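# Tuck chair under desk and park cart in bay

## Task

Slide the office chair fully beneath the desk so that it finishes upright with every wheel on the floor; park the utility cart in the yellow-taped bay with all four wheels inside the tape and none resting on it; keep the desk close to its starting spot, with its load still on top and nothing overhanging its edges; the robot must not topple or be left leaning; at the end release everything and back away.

## Robot and tools

Robot: TidyBot++, a single-arm mobile robot. Its base is 0.54 m long, 0.50 m wide and 0.38 m tall, on four driven casters. It carries one seven-joint arm ending in a two-finger gripper. The shoulder sits 0.12 m ahead of the base centre at 0.68 m height. Arm segments: upper arm 0.42 m, forearm 0.31 m, hand 0.31 m to the hand point. Cameras: base_camera and wrist_camera (the latter looks along the hand).

Frames (metres): the base frame has its origin on the floor below the base centre, x ahead, y to the left, z up. The odometry frame is the base frame as it was when the scene began. hand_pose is the point between the finger pads, in the base frame; its z axis runs out along the fingers and the fingers close along its y axis.

Tool move: one action per call; every field is optional, and a call with no action only reports. Fields:
- base: an object with any of translate_m (forward +, range -2 to 2 m), strafe_m (left +, -2 to 2 m), rotate_rad (counter-clockwise seen from above +, -6.3 to 6.3 rad). These are offsets from where the base is when the command starts, measured along its axes at that moment, not positions to reach.
- joints: absolute targets by name, in radians. joint_2_rad is limited to ±2.249, joint_4_rad to ±2.579, joint_6_rad to ±2.099; joints 1, 3, 5, 7 accept any angle but take the short way round, so move them in steps below half a turn. joint_1 positive turns the arm clockwise from above, the reverse of rotate_rad. gripper_pos runs 0 (open, gap about 85 mm) to 1 (closed, squeezing about 100-150 N).
- target: one list of seven numbers [x, y, z, qw, qx, qy, qz], an absolute hand pose in the base frame (metres, then a unit quaternion). With target, joints may contain only gripper_pos.
- speeds: caps for this action only: translate_m and strafe_m 0.05-0.5 m/s, rotate_rad 0.1-1.57 rad/s. When translating and strafing together, give a speed under just one of those keys.
- cameras: list from base_camera, wrist_camera, all; [] returns no images.
- blocking: true (default) returns once everything is at rest; false returns in about half a second while motions continue; a later move replaces only what it names.
Actions are capped at 15 s, base moves at 14 s.

Tool wait: seconds from 0 to 10, plus cameras; it commands nothing and returns early once moves finish. Tool stop: brakes all running motions (cameras optional). Tool zoom_image: camera name and region [x0, y0, x1, y1] in image pixels, top-left origin, at most 504 by 504. Tool finished_scene: scene = the current scene number; irreversible.

Result lines: base_odometry (x, y, heading in rad, counted from wheel turns, so slip looks like travel), base_tilt (degrees, forward and right positive), joint_positions, hand_pose, hand_target (where the hand would sit if joints reached their targets), motor_effort in percent with peak in brackets, Motor temperatures per joint, pictures (order of images), and statuses base_status, joint_status, hand_status: done, moving, off_target, stopped, not_followed, contact_stop, time_out, torque_fault, limit_stop_at_motor_heat. The move line summarises the worst status; earlier move shows a non-blocking move's state; on_its_own lists unrequested robot actions. "joint command not followed"/"pose unreachable" with "cause:" means a safety check held back the arm. ARM HIT means the arm struck itself or the base. MOTOR HOT appears at 60 °C; an OVER-TEMPERATURE FAULT near 75 °C makes the arm sag for 30-60 s, after which resend the target.

Sequencing: if a move or wait is refused, or an uncommanded stop (contact_stop, time_out, torque fault) shows up, later move, wait and finished_scene calls in the same reply are skipped. Simulation time keeps running while you compose replies.

Hand targets usually settle within about 3 cm; fix by adding (wanted minus measured) to the last target. To hold still, resend hand_target values. Low, forward-pointing poses near the base may fail or hit the base. Pointing straight down, the hand reaches at most about 0.94 m height, close in only. Loads make the arm sag; do not command a loaded joint to its current reading.

Things to avoid: approach anything, even what you plan to push, at low speed; a contact at normal driving speed counts as a collision. A blocked base keeps shoving until timeout and may still report done. Never let the arm snag on something 0.6 m or higher while driving or turning, and avoid reaching far out from the folded pose over nearby furniture or swinging an extended arm sideways: the robot can tip. Pulling the arm back or reversing away fixes a slight lean. Avoid drops, releasing moving items, slams, very hard pushes, and hard gripping of parts still supported elsewhere. Torque fault limits: 104.5 N m joints 1-4, 51.3 N m joints 5-7; a fault freezes the arm 10 s. Stray disturbances may tug held parts or nudge loose objects. Finish with everything released and the robot backed clear; less robot time is better.

Each tool is called after "Call:" by a JSON object that holds its "api" and its "payload".

## Session

Call:
{"api": "move", "payload": {"joints": {"joint_6_rad":-1.9}}}

Scene clock: 1.30 s.
Motor temperatures (°C): [39 36 32 39 38 42 40]
move: not_followed
base_odometry: x=+0.000 y=+0.000 heading=+0.000
base_tilt: forward=+0.3 right=+0.3
base_status: not commanded
joint_positions: joint_1_rad=+0.038 joint_2_rad=-0.368 joint_3_rad=+3.116 joint_4_rad=-2.562 joint_5_rad=+0.043 joint_6_rad=-0.932 joint_7_rad=+1.563 gripper_pos=+0.000
joint_status: joint_6_rad not_followed (moved -0.070 of -1.038)
motor_effort: joint_1_rad=-1(1) joint_2_rad=+1(3) joint_3_rad=+1(1) joint_4_rad=+15(19) joint_5_rad=+1(1) joint_6_rad=+0(3) joint_7_rad=+1(2)
hand_pose: x=+0.2274 y=-0.0119 z=+0.5798 quat_wxyz=(+0.022, +1.000, +0.002, +0.007) (m; base frame)
hand_target: x=+0.2247 y=-0.0119 z=+0.5804 quat_wxyz=(+0.022, +1.000, +0.001, +0.002) (m; base frame)
hand_status: not commanded
pictures: base_camera, wrist_camera
joint command not followed: on one or more control steps a check withheld the commanded joint targets, and the robot was not sent them on those steps. On the call's last step the targets were still withheld.
cause: the commanded joint targets, or the way to them, would bring two parts of the arm too close to each other (the joints from joint_2_rad to joint_7_rad lie between them).
Images, in order (width x height): base_camera 644x364, wrist_camera 644x476.

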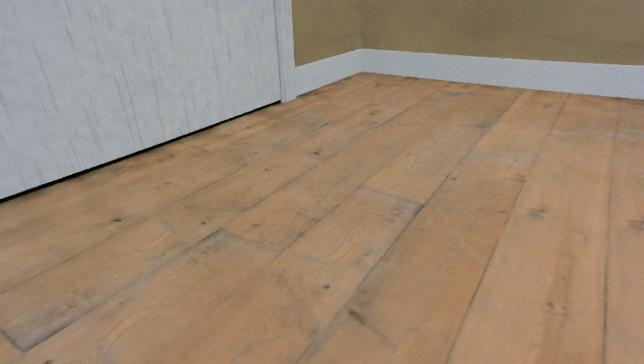

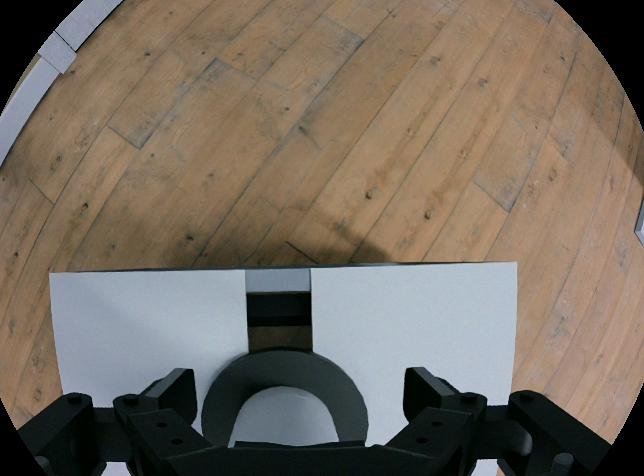

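Call:
{"api": "move", "payload": {"joints": {"joint_2_rad":-0.6,"joint_4_rad":-2.0,"joint_6_rad":-0.65}}}

Call:
{"api": "move", "payload": {"base": {"rotate_rad":-0.9}}}

Call:
{"api": "move", "payload": {"base": {"rotate_rad":-0.9}}}

Call:
{"api": "move", "payload": {"base": {"rotate_rad":-0.9}}}

Call:
{"api": "move", "payload": {"base": {"rotate_rad":-0.9}}}

Call:
{"api": "move", "payload": {"base": {"rotate_rad":-0.9}}}

Scene clock: 12.57 s.
Motor temperatures (°C): [39 36 32 39 38 42 40]
move: done
base_odometry: x=+0.000 y=+0.000 heading=+0.000
base_tilt: forward=+0.3 right=+0.3
base_status: not commanded
joint_positions: joint_1_rad=+0.038 joint_2_rad=-0.588 joint_3_rad=+3.116 joint_4_rad=-2.016 joint_5_rad=+0.043 joint_6_rad=-0.702 joint_7_rad=+1.563 gripper_pos=+0.000
joint_status: all done
motor_effort: joint_1_rad=-1(1) joint_2_rad=+0(3) joint_3_rad=+1(1) joint_4_rad=+22(23) joint_5_rad=+1(1) joint_6_rad=+7(8) joint_7_rad=+1(2)
hand_pose: x=+0.4601 y=-0.0098 z=+0.9112 quat_wxyz=(+0.028, +0.875, +0.000, +0.484) (m; base frame)
hand_target: x=+0.4671 y=-0.0089 z=+0.9390 quat_wxyz=(+0.028, +0.854, +0.001, +0.519) (m; base frame)
hand_status: not commanded
pictures: base_camera, wrist_camera
held back during your reply time, on 69 control steps: two parts of the arm were too close to each other, or the arm's last command would have brought them too close.
led back after a hold: the arm was led back toward your command in small steps, so it may still be short of it.
joint command not followed: on one or more control steps a check withheld the commanded joint targets, and the robot was not sent them on those steps.
cause: the commanded joint targets, or the way to them, would bring two parts of the arm too close to each other (the joints from joint_2_rad to joint_7_rad lie between them).
Images, in order (width x height): base_camera 644x364, wrist_camera 644x476.

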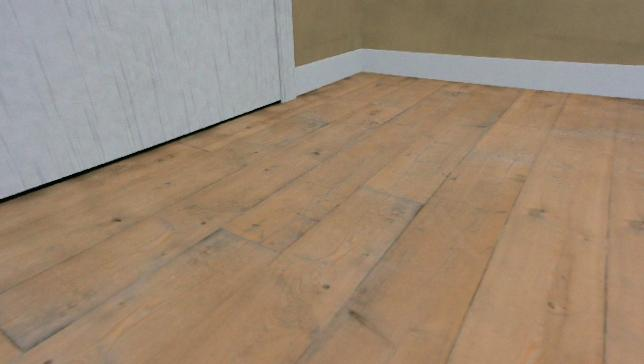

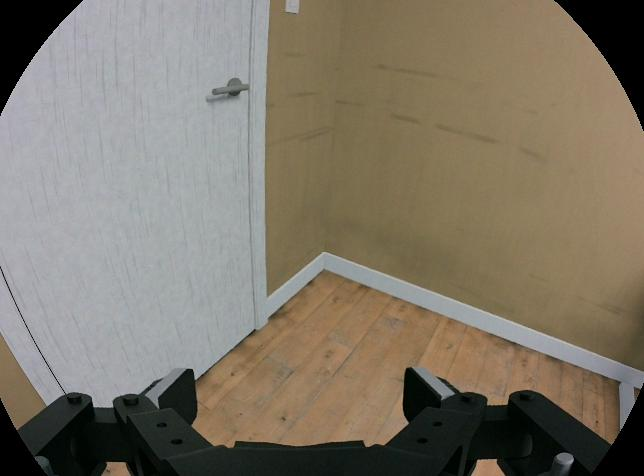

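Scene clock: 14.37 s.
Motor temperatures (°C): [39 36 32 39 38 42 40]
move: done
base_odometry: x=+0.000 y=+0.000 heading=-0.899
base_tilt: forward=+0.3 right=+0.3
base_status: done
joint_positions: joint_1_rad=+0.038 joint_2_rad=-0.588 joint_3_rad=+3.116 joint_4_rad=-2.016 joint_5_rad=+0.043 joint_6_rad=-0.702 joint_7_rad=+1.563 gripper_pos=+0.000
joint_status: not commanded
motor_effort: joint_1_rad=-1(2) joint_2_rad=+1(1) joint_3_rad=+1(2) joint_4_rad=+22(23) joint_5_rad=+1(2) joint_6_rad=+8(8) joint_7_rad=+1(2)
hand_pose: x=+0.4601 y=-0.0098 z=+0.9112 quat_wxyz=(+0.028, +0.875, +0.000, +0.484) (m; base frame)
hand_target: x=+0.4671 y=-0.0089 z=+0.9390 quat_wxyz=(+0.028, +0.854, +0.001, +0.519) (m; base frame)
hand_status: not commanded
pictures: base_camera, wrist_camera
Images, in order (width x height): base_camera 644x364, wrist_camera 644x476.

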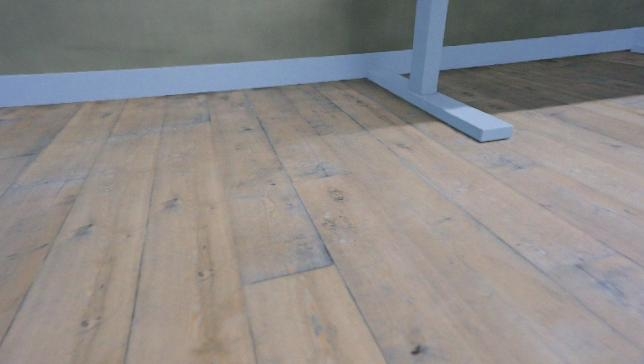

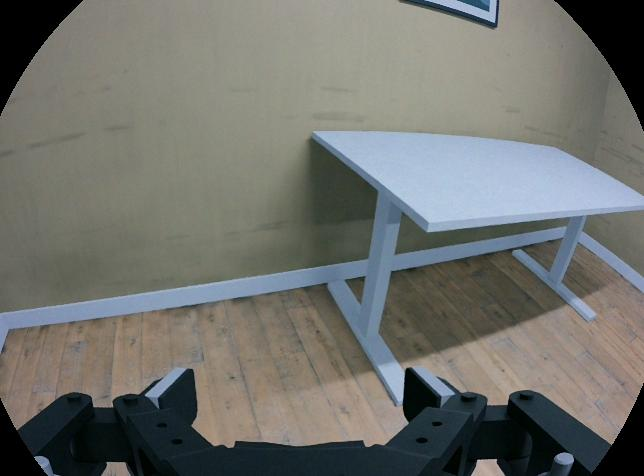

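Scene clock: 16.17 s.
Motor temperatures (°C): [39 36 32 39 38 42 40]
move: done
base_odometry: x=+0.000 y=+0.000 heading=-1.799
base_tilt: forward=+0.3 right=+0.3
base_status: done
joint_positions: joint_1_rad=+0.038 joint_2_rad=-0.588 joint_3_rad=+3.116 joint_4_rad=-2.016 joint_5_rad=+0.043 joint_6_rad=-0.702 joint_7_rad=+1.563 gripper_pos=+0.000
joint_status: not commanded
motor_effort: joint_1_rad=-1(2) joint_2_rad=+0(1) joint_3_rad=+1(2) joint_4_rad=+22(23) joint_5_rad=+1(2) joint_6_rad=+7(8) joint_7_rad=+1(2)
hand_pose: x=+0.4601 y=-0.0098 z=+0.9112 quat_wxyz=(+0.028, +0.875, +0.000, +0.484) (m; base frame)
hand_target: x=+0.4671 y=-0.0089 z=+0.9390 quat_wxyz=(+0.028, +0.854, +0.001, +0.519) (m; base frame)
hand_status: not commanded
pictures: base_camera, wrist_camera
Images, in order (width x height): base_camera 644x364, wrist_camera 644x476.

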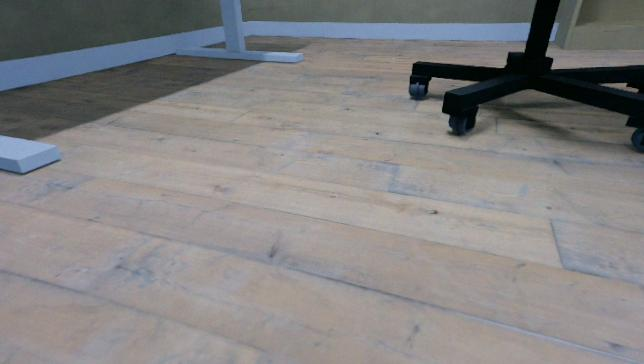

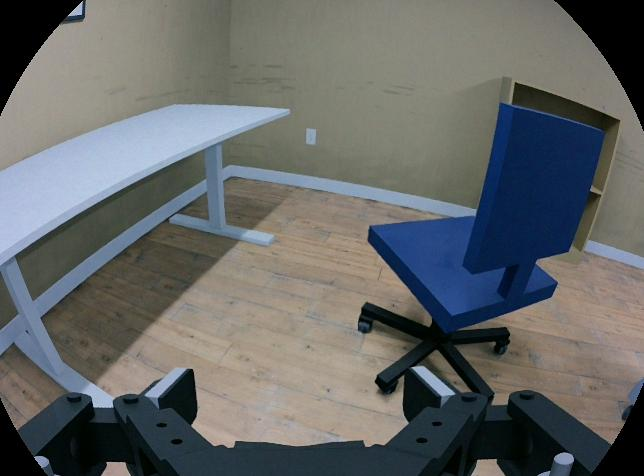

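Scene clock: 17.97 s.
Motor temperatures (°C): [39 36 32 39 38 42 40]
move: done
base_odometry: x=+0.000 y=+0.000 heading=-2.698
base_tilt: forward=+0.3 right=+0.3
base_status: done
joint_positions: joint_1_rad=+0.038 joint_2_rad=-0.588 joint_3_rad=+3.116 joint_4_rad=-2.016 joint_5_rad=+0.043 joint_6_rad=-0.702 joint_7_rad=+1.563 gripper_pos=+0.000
joint_status: not commanded
motor_effort: joint_1_rad=-1(2) joint_2_rad=+0(1) joint_3_rad=+1(2) joint_4_rad=+22(23) joint_5_rad=+1(2) joint_6_rad=+7(8) joint_7_rad=+1(2)
hand_pose: x=+0.4601 y=-0.0098 z=+0.9112 quat_wxyz=(+0.028, +0.875, +0.000, +0.484) (m; base frame)
hand_target: x=+0.4671 y=-0.0089 z=+0.9390 quat_wxyz=(+0.028, +0.854, +0.001, +0.519) (m; base frame)
hand_status: not commanded
pictures: base_camera, wrist_camera
Images, in order (width x height): base_camera 644x364, wrist_camera 644x476.

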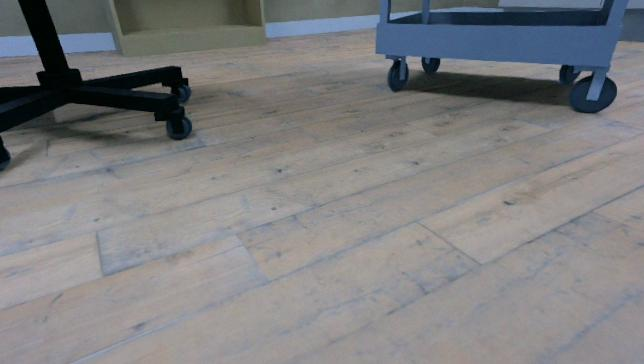

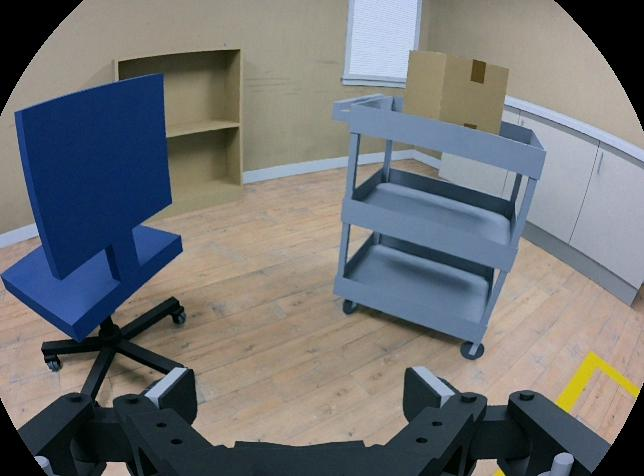

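Scene clock: 19.77 s.
Motor temperatures (°C): [39 36 32 39 38 42 40]
move: done
base_odometry: x=+0.000 y=+0.000 heading=+2.686
base_tilt: forward=+0.3 right=+0.3
base_status: done
joint_positions: joint_1_rad=+0.038 joint_2_rad=-0.588 joint_3_rad=+3.116 joint_4_rad=-2.016 joint_5_rad=+0.043 joint_6_rad=-0.702 joint_7_rad=+1.563 gripper_pos=+0.000
joint_status: not commanded
motor_effort: joint_1_rad=-1(2) joint_2_rad=+0(1) joint_3_rad=+1(2) joint_4_rad=+22(23) joint_5_rad=+1(2) joint_6_rad=+7(8) joint_7_rad=+1(2)
hand_pose: x=+0.4601 y=-0.0098 z=+0.9112 quat_wxyz=(+0.028, +0.875, +0.000, +0.484) (m; base frame)
hand_target: x=+0.4671 y=-0.0089 z=+0.9390 quat_wxyz=(+0.028, +0.854, +0.001, +0.519) (m; base frame)
hand_status: not commanded
pictures: base_camera, wrist_camera
Images, in order (width x height): base_camera 644x364, wrist_camera 644x476.

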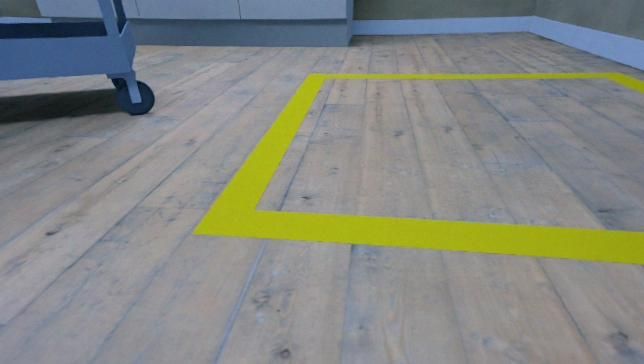

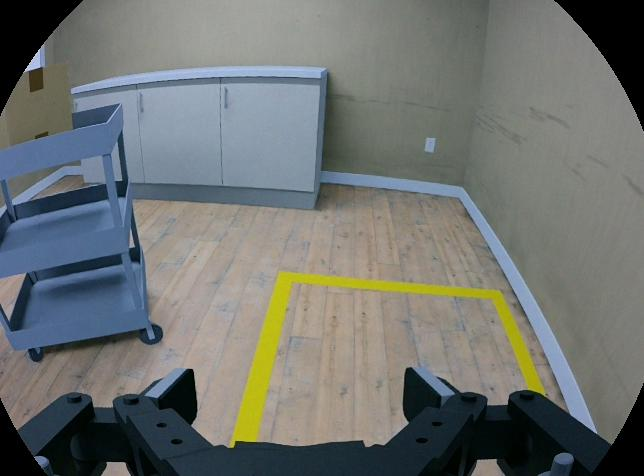

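Scene clock: 21.57 s.
Motor temperatures (°C): [39 36 32 39 38 42 40]
move: done
base_odometry: x=+0.000 y=+0.000 heading=+1.786
base_tilt: forward=+0.3 right=+0.3
base_status: done
joint_positions: joint_1_rad=+0.038 joint_2_rad=-0.588 joint_3_rad=+3.116 joint_4_rad=-2.016 joint_5_rad=+0.043 joint_6_rad=-0.702 joint_7_rad=+1.563 gripper_pos=+0.000
joint_status: not commanded
motor_effort: joint_1_rad=-1(2) joint_2_rad=+0(1) joint_3_rad=+1(2) joint_4_rad=+22(23) joint_5_rad=+1(2) joint_6_rad=+7(8) joint_7_rad=+1(2)
hand_pose: x=+0.4601 y=-0.0098 z=+0.9112 quat_wxyz=(+0.028, +0.875, +0.000, +0.484) (m; base frame)
hand_target: x=+0.4671 y=-0.0089 z=+0.9390 quat_wxyz=(+0.028, +0.854, +0.001, +0.519) (m; base frame)
hand_status: not commanded
pictures: base_camera, wrist_camera
Images, in order (width x height): base_camera 644x364, wrist_camera 644x476.

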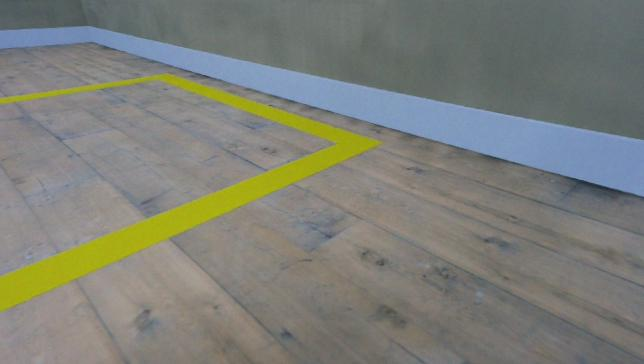

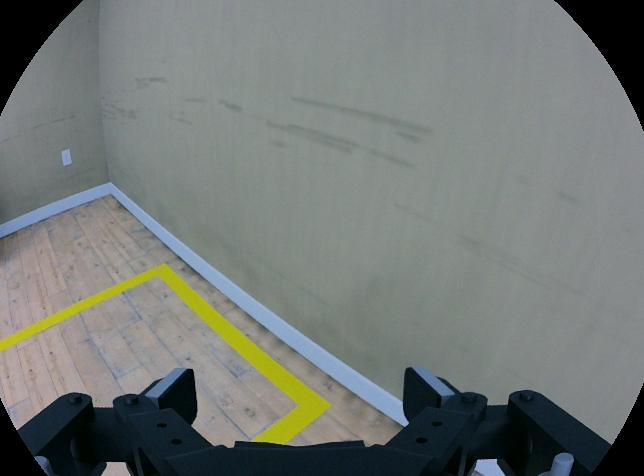

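Call:
{"api": "move", "payload": {"base": {"rotate_rad":2.387}}}

Call:
{"api": "move", "payload": {"base": {"translate_m":0.4}}}

Scene clock: 38.10 s.
Motor temperatures (°C): [39 36 32 39 38 42 40]
move: done
base_odometry: x=+0.000 y=+0.000 heading=-2.110
base_tilt: forward=+0.3 right=+0.3
base_status: done
joint_positions: joint_1_rad=+0.038 joint_2_rad=-0.588 joint_3_rad=+3.116 joint_4_rad=-2.016 joint_5_rad=+0.043 joint_6_rad=-0.702 joint_7_rad=+1.563 gripper_pos=+0.000
joint_status: not commanded
motor_effort: joint_1_rad=-1(2) joint_2_rad=+0(2) joint_3_rad=+1(3) joint_4_rad=+22(23) joint_5_rad=+1(2) joint_6_rad=+7(8) joint_7_rad=+0(2)
hand_pose: x=+0.4601 y=-0.0098 z=+0.9112 quat_wxyz=(+0.028, +0.875, +0.000, +0.484) (m; base frame)
hand_target: x=+0.4671 y=-0.0089 z=+0.9390 quat_wxyz=(+0.028, +0.854, +0.001, +0.519) (m; base frame)
hand_status: not commanded
pictures: base_camera, wrist_camera
Images, in order (width x height): base_camera 644x364, wrist_camera 644x476.

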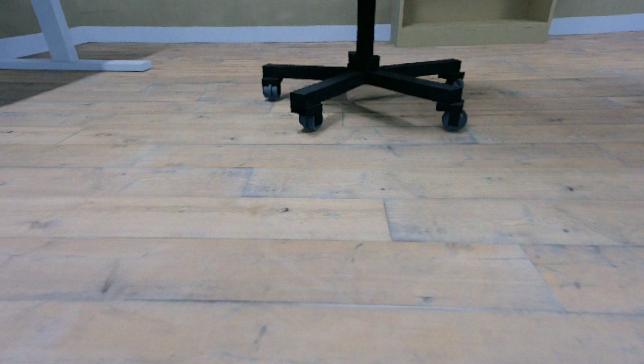

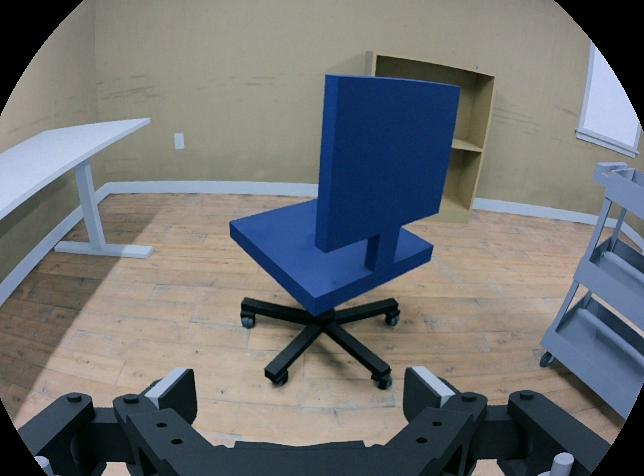

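Scene clock: 40.13 s.
Motor temperatures (°C): [39 36 32 39 38 42 40]
move: done
base_odometry: x=-0.206 y=-0.343 heading=-2.110
base_tilt: forward=+0.3 right=+0.3
base_status: done
joint_positions: joint_1_rad=+0.038 joint_2_rad=-0.591 joint_3_rad=+3.116 joint_4_rad=-2.016 joint_5_rad=+0.043 joint_6_rad=-0.702 joint_7_rad=+1.563 gripper_pos=+0.000
joint_status: not commanded
motor_effort: joint_1_rad=-1(1) joint_2_rad=+0(4) joint_3_rad=+1(1) joint_4_rad=+22(23) joint_5_rad=+1(1) joint_6_rad=+7(8) joint_7_rad=+1(2)
hand_pose: x=+0.4595 y=-0.0097 z=+0.9122 quat_wxyz=(+0.028, +0.874, +0.000, +0.485) (m; base frame)
hand_target: x=+0.4671 y=-0.0089 z=+0.9390 quat_wxyz=(+0.028, +0.854, +0.001, +0.519) (m; base frame)
hand_status: not commanded
pictures: base_camera, wrist_camera
Images, in order (width x height): base_camera 644x364, wrist_camera 644x476.

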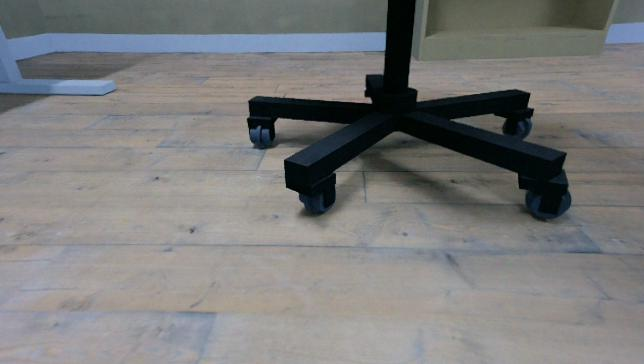

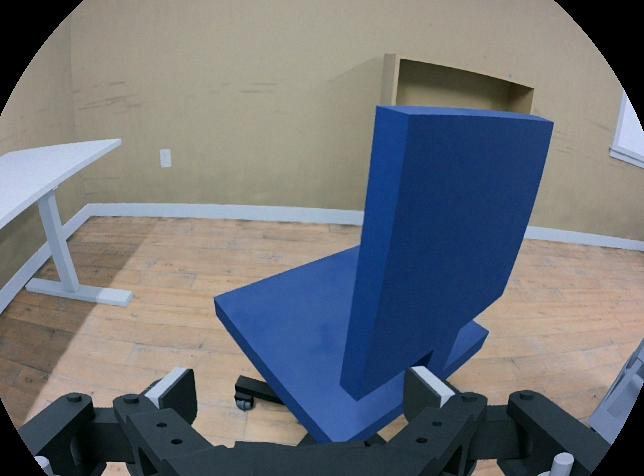

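Call:
{"api": "move", "payload": {"joints": {"joint_2_rad":-0.6,"joint_4_rad":-2.35,"joint_6_rad":-0.2}, "base": {"strafe_m":-0.78}}}

Call:
{"api": "move", "payload": {"base": {"rotate_rad":-0.5}}}

Scene clock: 113.67 s.
Motor temperatures (°C): [39 36 32 40 38 42 40]
move: done
base_odometry: x=-0.875 y=+0.057 heading=-2.110
base_tilt: forward=+0.3 right=+0.3
base_status: done
joint_positions: joint_1_rad=+0.038 joint_2_rad=-0.592 joint_3_rad=+3.116 joint_4_rad=-2.328 joint_5_rad=+0.043 joint_6_rad=-0.263 joint_7_rad=+1.563 gripper_pos=+0.000
joint_status: all done
motor_effort: joint_1_rad=-1(1) joint_2_rad=+0(2) joint_3_rad=+1(3) joint_4_rad=+22(24) joint_5_rad=+1(2) joint_6_rad=+8(8) joint_7_rad=+2(2)
hand_pose: x=+0.4772 y=-0.0058 z=+0.8495 quat_wxyz=(+0.024, +0.841, +0.008, +0.540) (m; base frame)
hand_target: x=+0.4797 y=-0.0049 z=+0.8576 quat_wxyz=(+0.024, +0.828, +0.009, +0.561) (m; base frame)
hand_status: not commanded
pictures: base_camera, wrist_camera
Images, in order (width x height): base_camera 644x364, wrist_camera 644x476.

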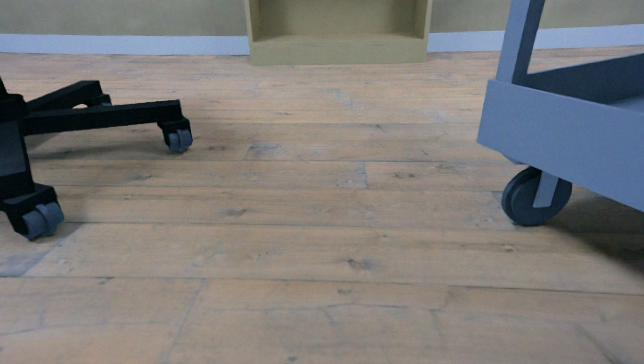

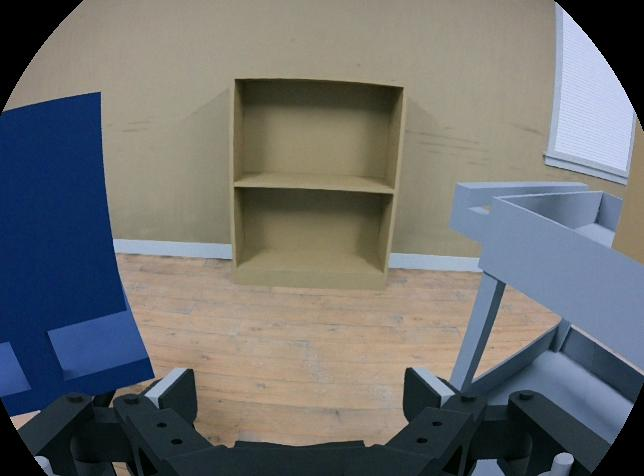

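Scene clock: 115.07 s.
Motor temperatures (°C): [39 36 32 40 38 42 40]
move: done
base_odometry: x=-0.875 y=+0.057 heading=-2.609
base_tilt: forward=+0.3 right=+0.3
base_status: done
joint_positions: joint_1_rad=+0.038 joint_2_rad=-0.592 joint_3_rad=+3.116 joint_4_rad=-2.328 joint_5_rad=+0.043 joint_6_rad=-0.263 joint_7_rad=+1.563 gripper_pos=+0.000
joint_status: not commanded
motor_effort: joint_1_rad=-1(2) joint_2_rad=+0(2) joint_3_rad=+1(2) joint_4_rad=+23(23) joint_5_rad=+0(1) joint_6_rad=+8(8) joint_7_rad=+0(2)
hand_pose: x=+0.4773 y=-0.0057 z=+0.8497 quat_wxyz=(+0.024, +0.841, +0.008, +0.540) (m; base frame)
hand_target: x=+0.4797 y=-0.0049 z=+0.8576 quat_wxyz=(+0.024, +0.828, +0.009, +0.561) (m; base frame)
hand_status: not commanded
pictures: base_camera, wrist_camera
Images, in order (width x height): base_camera 644x364, wrist_camera 644x476.

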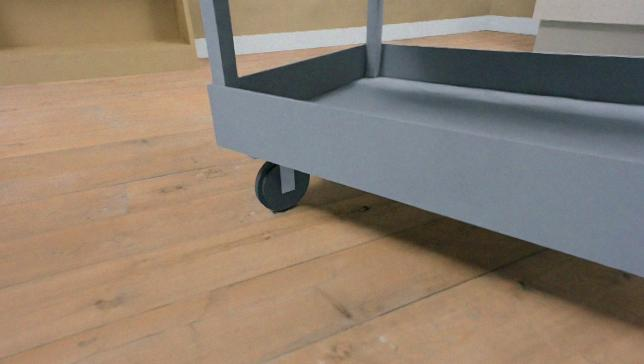

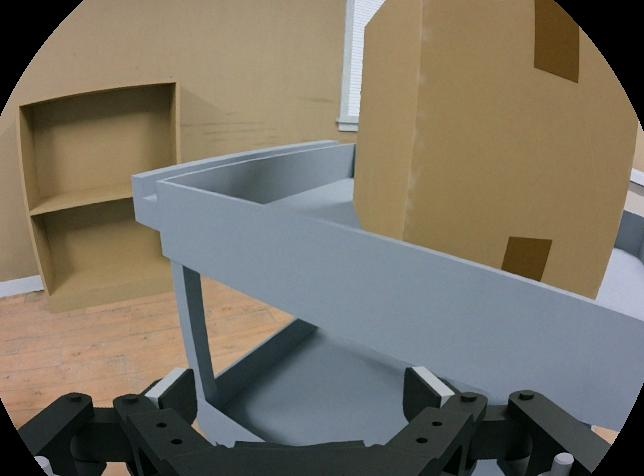

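Call:
{"api": "move", "payload": {"base": {"rotate_rad":0.499}}}

Call:
{"api": "move", "payload": {"base": {"translate_m":-0.5}, "cameras": []}}

Call:
{"api": "move", "payload": {"base": {"strafe_m":-1.5}}}

Scene clock: 126.30 s.
Motor temperatures (°C): [39 36 32 40 38 43 40]
move: done
base_odometry: x=-0.875 y=+0.057 heading=-2.111
base_tilt: forward=+0.3 right=+0.3
base_status: done
joint_positions: joint_1_rad=+0.038 joint_2_rad=-0.592 joint_3_rad=+3.116 joint_4_rad=-2.328 joint_5_rad=+0.043 joint_6_rad=-0.262 joint_7_rad=+1.563 gripper_pos=+0.000
joint_status: not commanded
motor_effort: joint_1_rad=-1(2) joint_2_rad=+0(1) joint_3_rad=+1(2) joint_4_rad=+23(23) joint_5_rad=+1(1) joint_6_rad=+8(8) joint_7_rad=+1(2)
hand_pose: x=+0.4774 y=-0.0057 z=+0.8498 quat_wxyz=(+0.024, +0.841, +0.008, +0.540) (m; base frame)
hand_target: x=+0.4797 y=-0.0049 z=+0.8576 quat_wxyz=(+0.024, +0.828, +0.009, +0.561) (m; base frame)
hand_status: not commanded
pictures: base_camera, wrist_camera
Images, in order (width x height): base_camera 644x364, wrist_camera 644x476.

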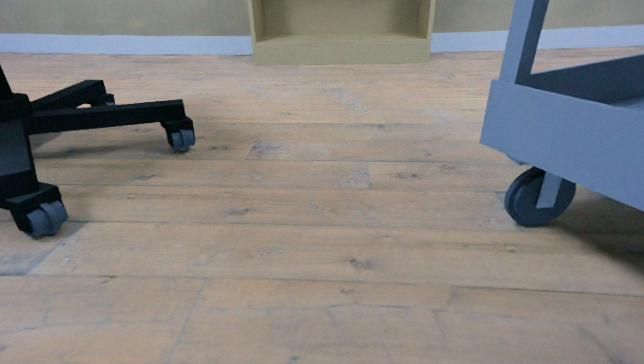

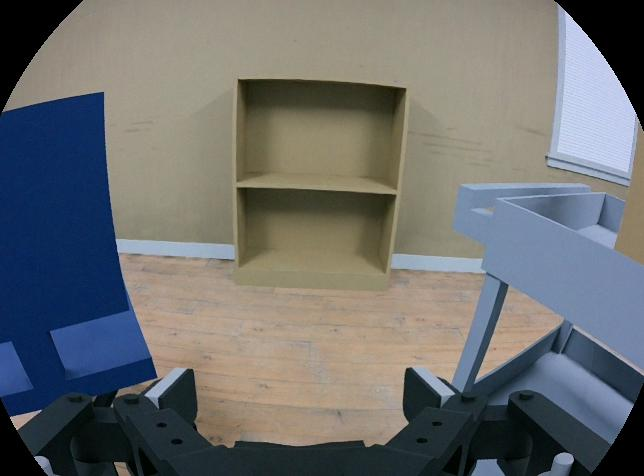

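Scene clock: 128.50 s.
Motor temperatures (°C): [39 36 32 40 38 43 40]
move: done
base_odometry: x=-0.618 y=+0.486 heading=-2.111
base_tilt: forward=+0.3 right=+0.3
base_status: done
joint_positions: joint_1_rad=+0.038 joint_2_rad=-0.600 joint_3_rad=+3.116 joint_4_rad=-2.330 joint_5_rad=+0.043 joint_6_rad=-0.260 joint_7_rad=+1.563 gripper_pos=+0.000
joint_status: not commanded
motor_effort: joint_1_rad=-1(1) joint_2_rad=+0(4) joint_3_rad=+1(1) joint_4_rad=+23(23) joint_5_rad=+1(1) joint_6_rad=+8(9) joint_7_rad=+2(2)
hand_pose: x=+0.4759 y=-0.0057 z=+0.8524 quat_wxyz=(+0.024, +0.839, +0.008, +0.544) (m; base frame)
hand_target: x=+0.4797 y=-0.0049 z=+0.8576 quat_wxyz=(+0.024, +0.828, +0.009, +0.561) (m; base frame)
hand_status: not commanded
pictures: none
No camera images: "cameras" was empty.

Scene clock: 135.37 s.
Motor temperatures (°C): [39 36 32 40 38 43 40]
move: time_out
base_odometry: x=-1.902 y=+1.255 heading=-2.116
base_tilt: forward=+0.3 right=+0.4
base_status: strafe_m time_out (by the wheels' count: -1.497 of -1.500)
joint_positions: joint_1_rad=+0.038 joint_2_rad=-0.600 joint_3_rad=+3.122 joint_4_rad=-2.332 joint_5_rad=+0.043 joint_6_rad=-0.257 joint_7_rad=+1.563 gripper_pos=+0.000
joint_status: not commanded
motor_effort: joint_1_rad=-1(2) joint_2_rad=+0(7) joint_3_rad=+1(11) joint_4_rad=+22(24) joint_5_rad=+1(2) joint_6_rad=+8(9) joint_7_rad=+0(2)
hand_pose: x=+0.4757 y=-0.0078 z=+0.8519 quat_wxyz=(+0.024, +0.838, +0.005, +0.544) (m; base frame)
hand_target: x=+0.4797 y=-0.0049 z=+0.8576 quat_wxyz=(+0.024, +0.828, +0.009, +0.561) (m; base frame)
hand_status: not commanded
pictures: base_camera, wrist_camera
Images, in order (width x height): base_camera 644x364, wrist_camera 644x476.

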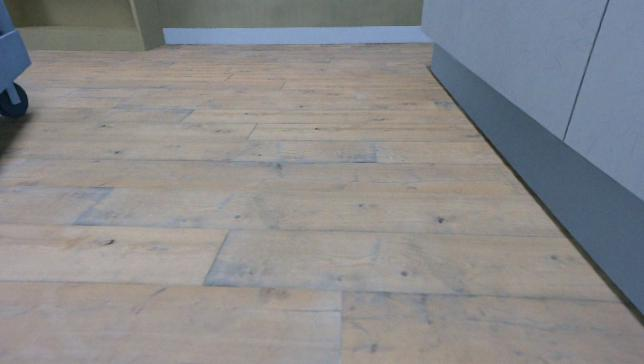

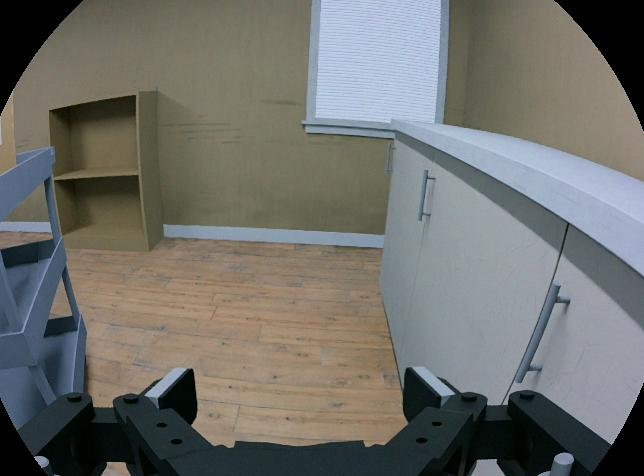

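Call:
{"api": "move", "payload": {"base": {"strafe_m":0.12}, "cameras": []}}

Call:
{"api": "move", "payload": {"base": {"translate_m":2.0}}}

Call:
{"api": "move", "payload": {"base": {"rotate_rad":1.7}}}

Call:
{"api": "move", "payload": {"base": {"rotate_rad":0.7}}}

Scene clock: 145.53 s.
Motor temperatures (°C): [39 36 32 40 38 43 40]
move: done
base_odometry: x=-1.799 y=+1.193 heading=-2.115
base_tilt: forward=+0.3 right=+0.3
base_status: done
joint_positions: joint_1_rad=+0.038 joint_2_rad=-0.600 joint_3_rad=+3.120 joint_4_rad=-2.332 joint_5_rad=+0.043 joint_6_rad=-0.257 joint_7_rad=+1.563 gripper_pos=+0.000
joint_status: not commanded
motor_effort: joint_1_rad=-1(1) joint_2_rad=+0(1) joint_3_rad=+1(3) joint_4_rad=+22(23) joint_5_rad=+1(1) joint_6_rad=+8(8) joint_7_rad=+2(2)
hand_pose: x=+0.4757 y=-0.0071 z=+0.8519 quat_wxyz=(+0.024, +0.838, +0.006, +0.544) (m; base frame)
hand_target: x=+0.4797 y=-0.0049 z=+0.8576 quat_wxyz=(+0.024, +0.828, +0.009, +0.561) (m; base frame)
hand_status: not commanded
pictures: none
No camera images: "cameras" was empty.

Scene clock: 150.30 s.
Motor temperatures (°C): [39 36 32 40 38 43 40]
move: done
base_odometry: x=-2.834 y=-0.518 heading=-2.115
base_tilt: forward=+0.3 right=+0.3
base_status: done
joint_positions: joint_1_rad=+0.038 joint_2_rad=-0.600 joint_3_rad=+3.120 joint_4_rad=-2.333 joint_5_rad=+0.043 joint_6_rad=-0.257 joint_7_rad=+1.563 gripper_pos=+0.000
joint_status: not commanded
motor_effort: joint_1_rad=-1(1) joint_2_rad=+1(4) joint_3_rad=+1(2) joint_4_rad=+22(24) joint_5_rad=+1(1) joint_6_rad=+8(9) joint_7_rad=+0(2)
hand_pose: x=+0.4758 y=-0.0071 z=+0.8517 quat_wxyz=(+0.024, +0.839, +0.006, +0.544) (m; base frame)
hand_target: x=+0.4797 y=-0.0049 z=+0.8576 quat_wxyz=(+0.024, +0.828, +0.009, +0.561) (m; base frame)
hand_status: not commanded
pictures: base_camera, wrist_camera
Images, in order (width x height): base_camera 644x364, wrist_camera 644x476.

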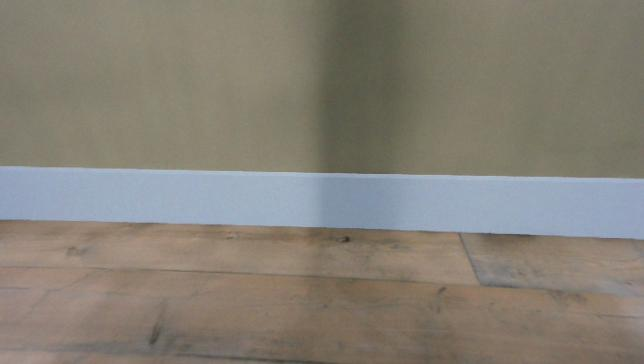

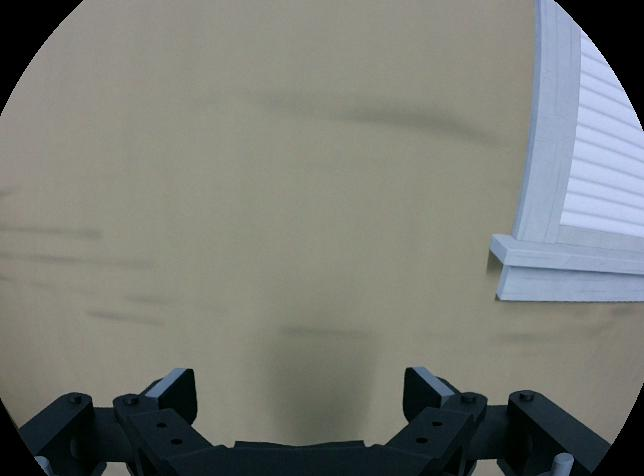

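Scene clock: 152.67 s.
Motor temperatures (°C): [39 36 32 40 38 43 40]
move: done
base_odometry: x=-2.834 y=-0.518 heading=-0.415
base_tilt: forward=+0.3 right=+0.3
base_status: done
joint_positions: joint_1_rad=+0.038 joint_2_rad=-0.600 joint_3_rad=+3.120 joint_4_rad=-2.333 joint_5_rad=+0.043 joint_6_rad=-0.257 joint_7_rad=+1.563 gripper_pos=+0.000
joint_status: not commanded
motor_effort: joint_1_rad=-1(2) joint_2_rad=+0(1) joint_3_rad=+1(2) joint_4_rad=+22(23) joint_5_rad=+1(1) joint_6_rad=+7(8) joint_7_rad=+1(2)
hand_pose: x=+0.4758 y=-0.0071 z=+0.8517 quat_wxyz=(+0.024, +0.839, +0.006, +0.544) (m; base frame)
hand_target: x=+0.4797 y=-0.0049 z=+0.8576 quat_wxyz=(+0.024, +0.828, +0.009, +0.561) (m; base frame)
hand_status: not commanded
pictures: base_camera, wrist_camera
Images, in order (width x height): base_camera 644x364, wrist_camera 644x476.

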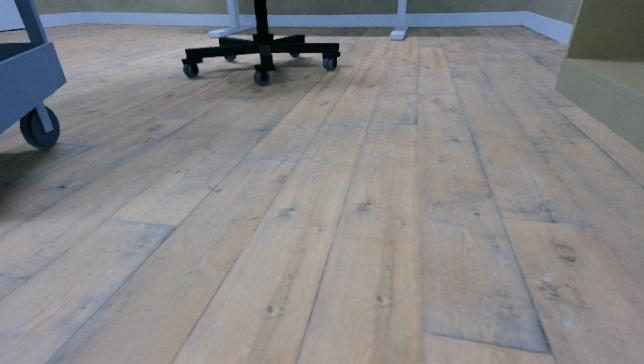

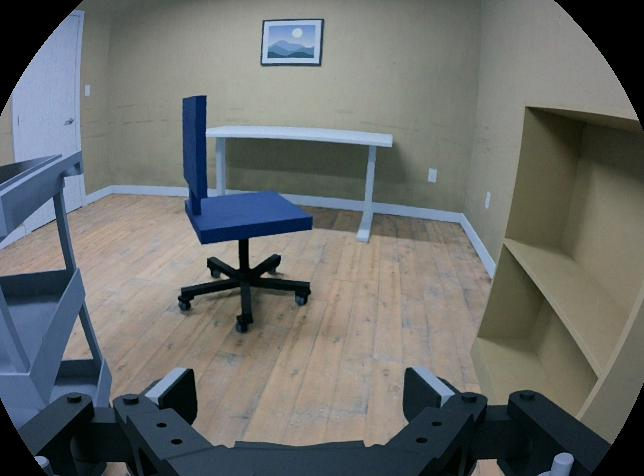

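Scene clock: 154.30 s.
Motor temperatures (°C): [39 36 32 40 38 43 40]
move: done
base_odometry: x=-2.834 y=-0.518 heading=+0.284
base_tilt: forward=+0.3 right=+0.3
base_status: done
joint_positions: joint_1_rad=+0.038 joint_2_rad=-0.600 joint_3_rad=+3.120 joint_4_rad=-2.333 joint_5_rad=+0.043 joint_6_rad=-0.257 joint_7_rad=+1.563 gripper_pos=+0.000
joint_status: not commanded
motor_effort: joint_1_rad=-1(2) joint_2_rad=+1(1) joint_3_rad=+1(2) joint_4_rad=+23(23) joint_5_rad=+1(1) joint_6_rad=+8(8) joint_7_rad=+1(2)
hand_pose: x=+0.4758 y=-0.0071 z=+0.8517 quat_wxyz=(+0.024, +0.839, +0.006, +0.544) (m; base frame)
hand_target: x=+0.4797 y=-0.0049 z=+0.8576 quat_wxyz=(+0.024, +0.828, +0.009, +0.561) (m; base frame)
hand_status: not commanded
pictures: base_camera, wrist_camera
Images, in order (width x height): base_camera 644x364, wrist_camera 644x476.

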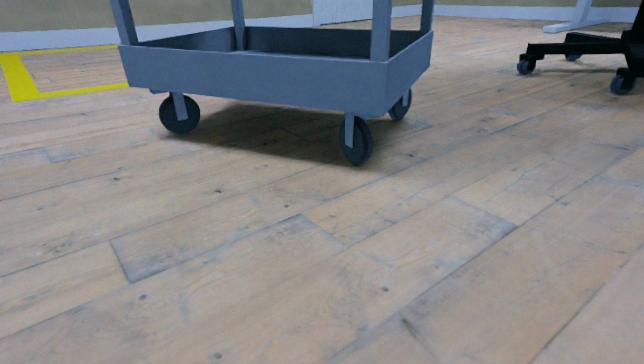

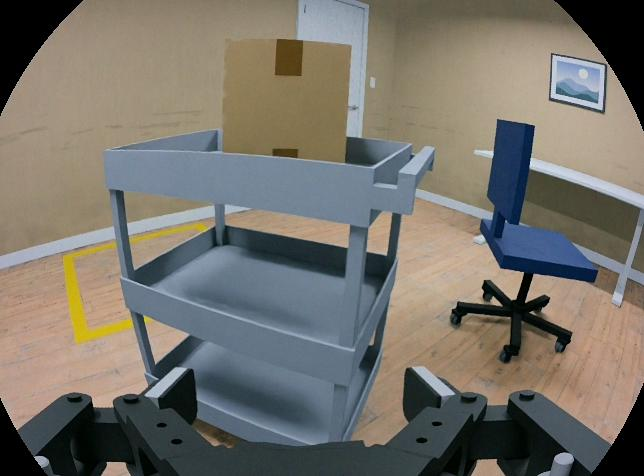

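Call:
{"api": "move", "payload": {"base": {"rotate_rad":0.67}, "joints": {"joint_1_rad":3.1,"joint_2_rad":0.3,"joint_4_rad":-2.3,"joint_6_rad":0.6}}}

Call:
{"api": "move", "payload": {"base": {"strafe_m":-0.75}}}

Scene clock: 183.83 s.
Motor temperatures (°C): [39 36 32 40 38 43 40]
move: done
base_odometry: x=-2.834 y=-0.518 heading=+0.954
base_tilt: forward=+0.2 right=+0.3
base_status: done
joint_positions: joint_1_rad=+3.088 joint_2_rad=+0.276 joint_3_rad=+3.120 joint_4_rad=-2.331 joint_5_rad=+0.043 joint_6_rad=+0.535 joint_7_rad=+1.563 gripper_pos=+0.000
joint_status: all done
motor_effort: joint_1_rad=-1(3) joint_2_rad=-24(26) joint_3_rad=+0(2) joint_4_rad=+14(23) joint_5_rad=+1(1) joint_6_rad=+8(9) joint_7_rad=+1(2)
hand_pose: x=-0.4264 y=-0.0488 z=+0.6666 quat_wxyz=(+0.509, +0.048, -0.859, +0.024) (m; base frame)
hand_target: x=-0.4482 y=-0.0462 z=+0.6850 quat_wxyz=(+0.540, +0.044, -0.840, +0.024) (m; base frame)
hand_status: not commanded
pictures: base_camera, wrist_camera
Images, in order (width x height): base_camera 644x364, wrist_camera 644x476.

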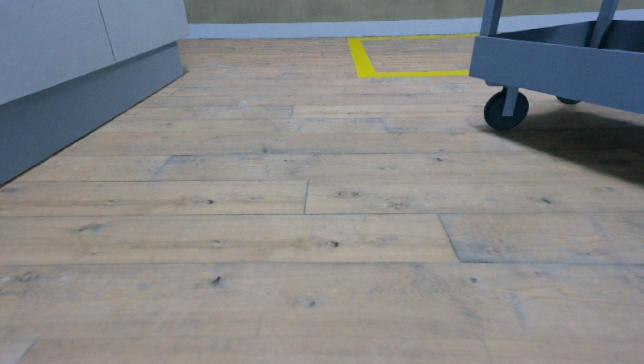

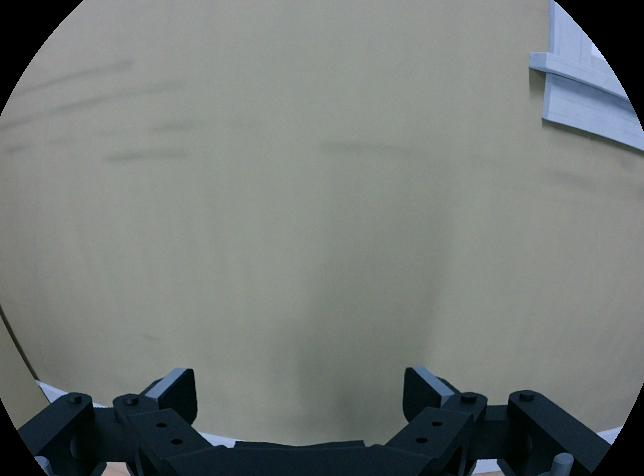

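Scene clock: 186.40 s.
Motor temperatures (°C): [39 36 32 40 38 43 40]
move: done
base_odometry: x=-2.222 y=-0.952 heading=+0.955
base_tilt: forward=+0.2 right=+0.4
base_status: done
joint_positions: joint_1_rad=+3.096 joint_2_rad=+0.276 joint_3_rad=+3.120 joint_4_rad=-2.330 joint_5_rad=+0.043 joint_6_rad=+0.537 joint_7_rad=+1.563 gripper_pos=+0.000
joint_status: not commanded
motor_effort: joint_1_rad=-1(3) joint_2_rad=-24(25) joint_3_rad=+0(2) joint_4_rad=+15(15) joint_5_rad=+1(1) joint_6_rad=+8(8) joint_7_rad=+1(2)
hand_pose: x=-0.4273 y=-0.0446 z=+0.6674 quat_wxyz=(+0.510, +0.045, -0.859, +0.022) (m; base frame)
hand_target: x=-0.4482 y=-0.0462 z=+0.6850 quat_wxyz=(+0.540, +0.044, -0.840, +0.024) (m; base frame)
hand_status: not commanded
pictures: base_camera, wrist_camera
Images, in order (width x height): base_camera 644x364, wrist_camera 644x476.

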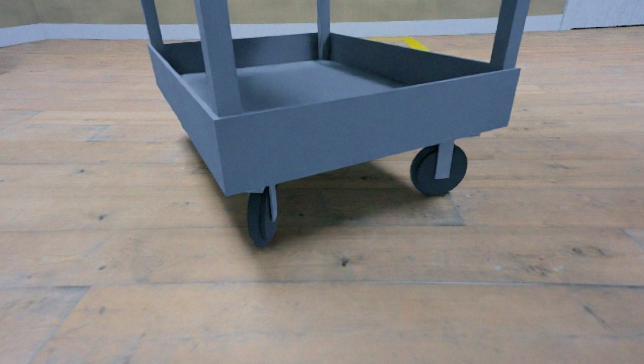

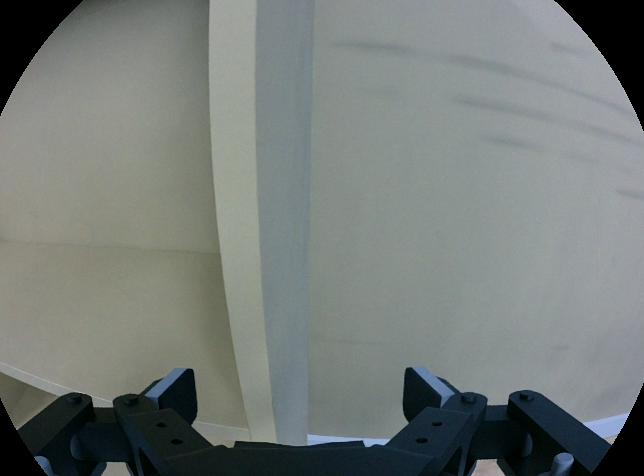

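Call:
{"api": "move", "payload": {"base": {"translate_m":0.55}, "speeds": {"translate_m":0.07}}}

Call:
{"api": "move", "payload": {"base": {"translate_m":0.85}, "speeds": {"translate_m":0.1}}}

Scene clock: 207.40 s.
Motor temperatures (°C): [39 36 32 40 38 43 40]
move: done
base_odometry: x=-1.905 y=-0.503 heading=+0.955
base_tilt: forward=+0.2 right=+0.3
base_status: done
joint_positions: joint_1_rad=+3.096 joint_2_rad=+0.281 joint_3_rad=+3.120 joint_4_rad=-2.325 joint_5_rad=+0.043 joint_6_rad=+0.539 joint_7_rad=+1.563 gripper_pos=+0.000
joint_status: not commanded
motor_effort: joint_1_rad=-1(1) joint_2_rad=-25(27) joint_3_rad=+0(0) joint_4_rad=+14(16) joint_5_rad=+1(1) joint_6_rad=+8(9) joint_7_rad=+1(2)
hand_pose: x=-0.4297 y=-0.0447 z=+0.6675 quat_wxyz=(+0.511, +0.045, -0.858, +0.022) (m; base frame)
hand_target: x=-0.4482 y=-0.0462 z=+0.6850 quat_wxyz=(+0.540, +0.044, -0.840, +0.024) (m; base frame)
hand_status: not commanded
pictures: base_camera, wrist_camera
Images, in order (width x height): base_camera 644x364, wrist_camera 644x476.

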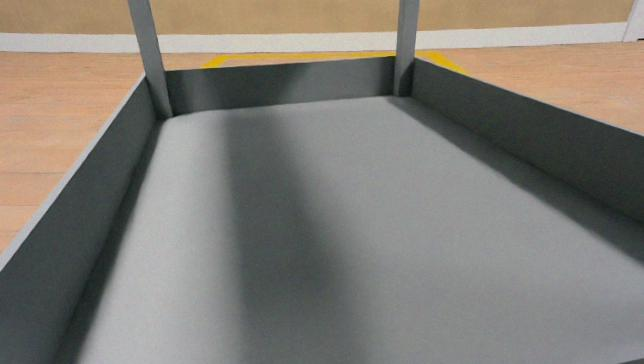

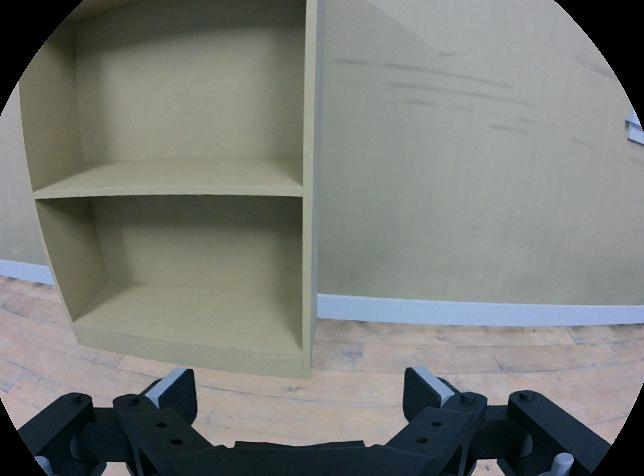

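Scene clock: 216.43 s.
Motor temperatures (°C): [39 36 32 40 38 43 40]
move: done
base_odometry: x=-1.414 y=+0.190 heading=+0.955
base_tilt: forward=+0.3 right=+0.3
base_status: done
joint_positions: joint_1_rad=+3.096 joint_2_rad=+0.286 joint_3_rad=+3.120 joint_4_rad=-2.321 joint_5_rad=+0.043 joint_6_rad=+0.541 joint_7_rad=+1.563 gripper_pos=+0.000
joint_status: not commanded
motor_effort: joint_1_rad=-1(2) joint_2_rad=-24(28) joint_3_rad=+0(1) joint_4_rad=+14(16) joint_5_rad=+1(1) joint_6_rad=+7(8) joint_7_rad=+1(2)
hand_pose: x=-0.4316 y=-0.0449 z=+0.6668 quat_wxyz=(+0.512, +0.045, -0.858, +0.022) (m; base frame)
hand_target: x=-0.4482 y=-0.0462 z=+0.6850 quat_wxyz=(+0.540, +0.044, -0.840, +0.024) (m; base frame)
hand_status: not commanded
pictures: base_camera, wrist_camera
Images, in order (width x height): base_camera 644x364, wrist_camera 644x476.

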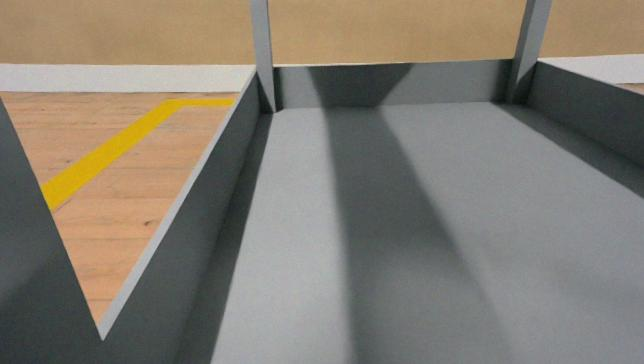

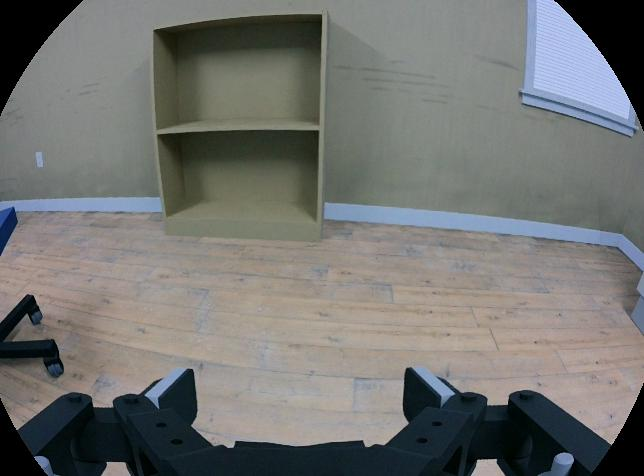

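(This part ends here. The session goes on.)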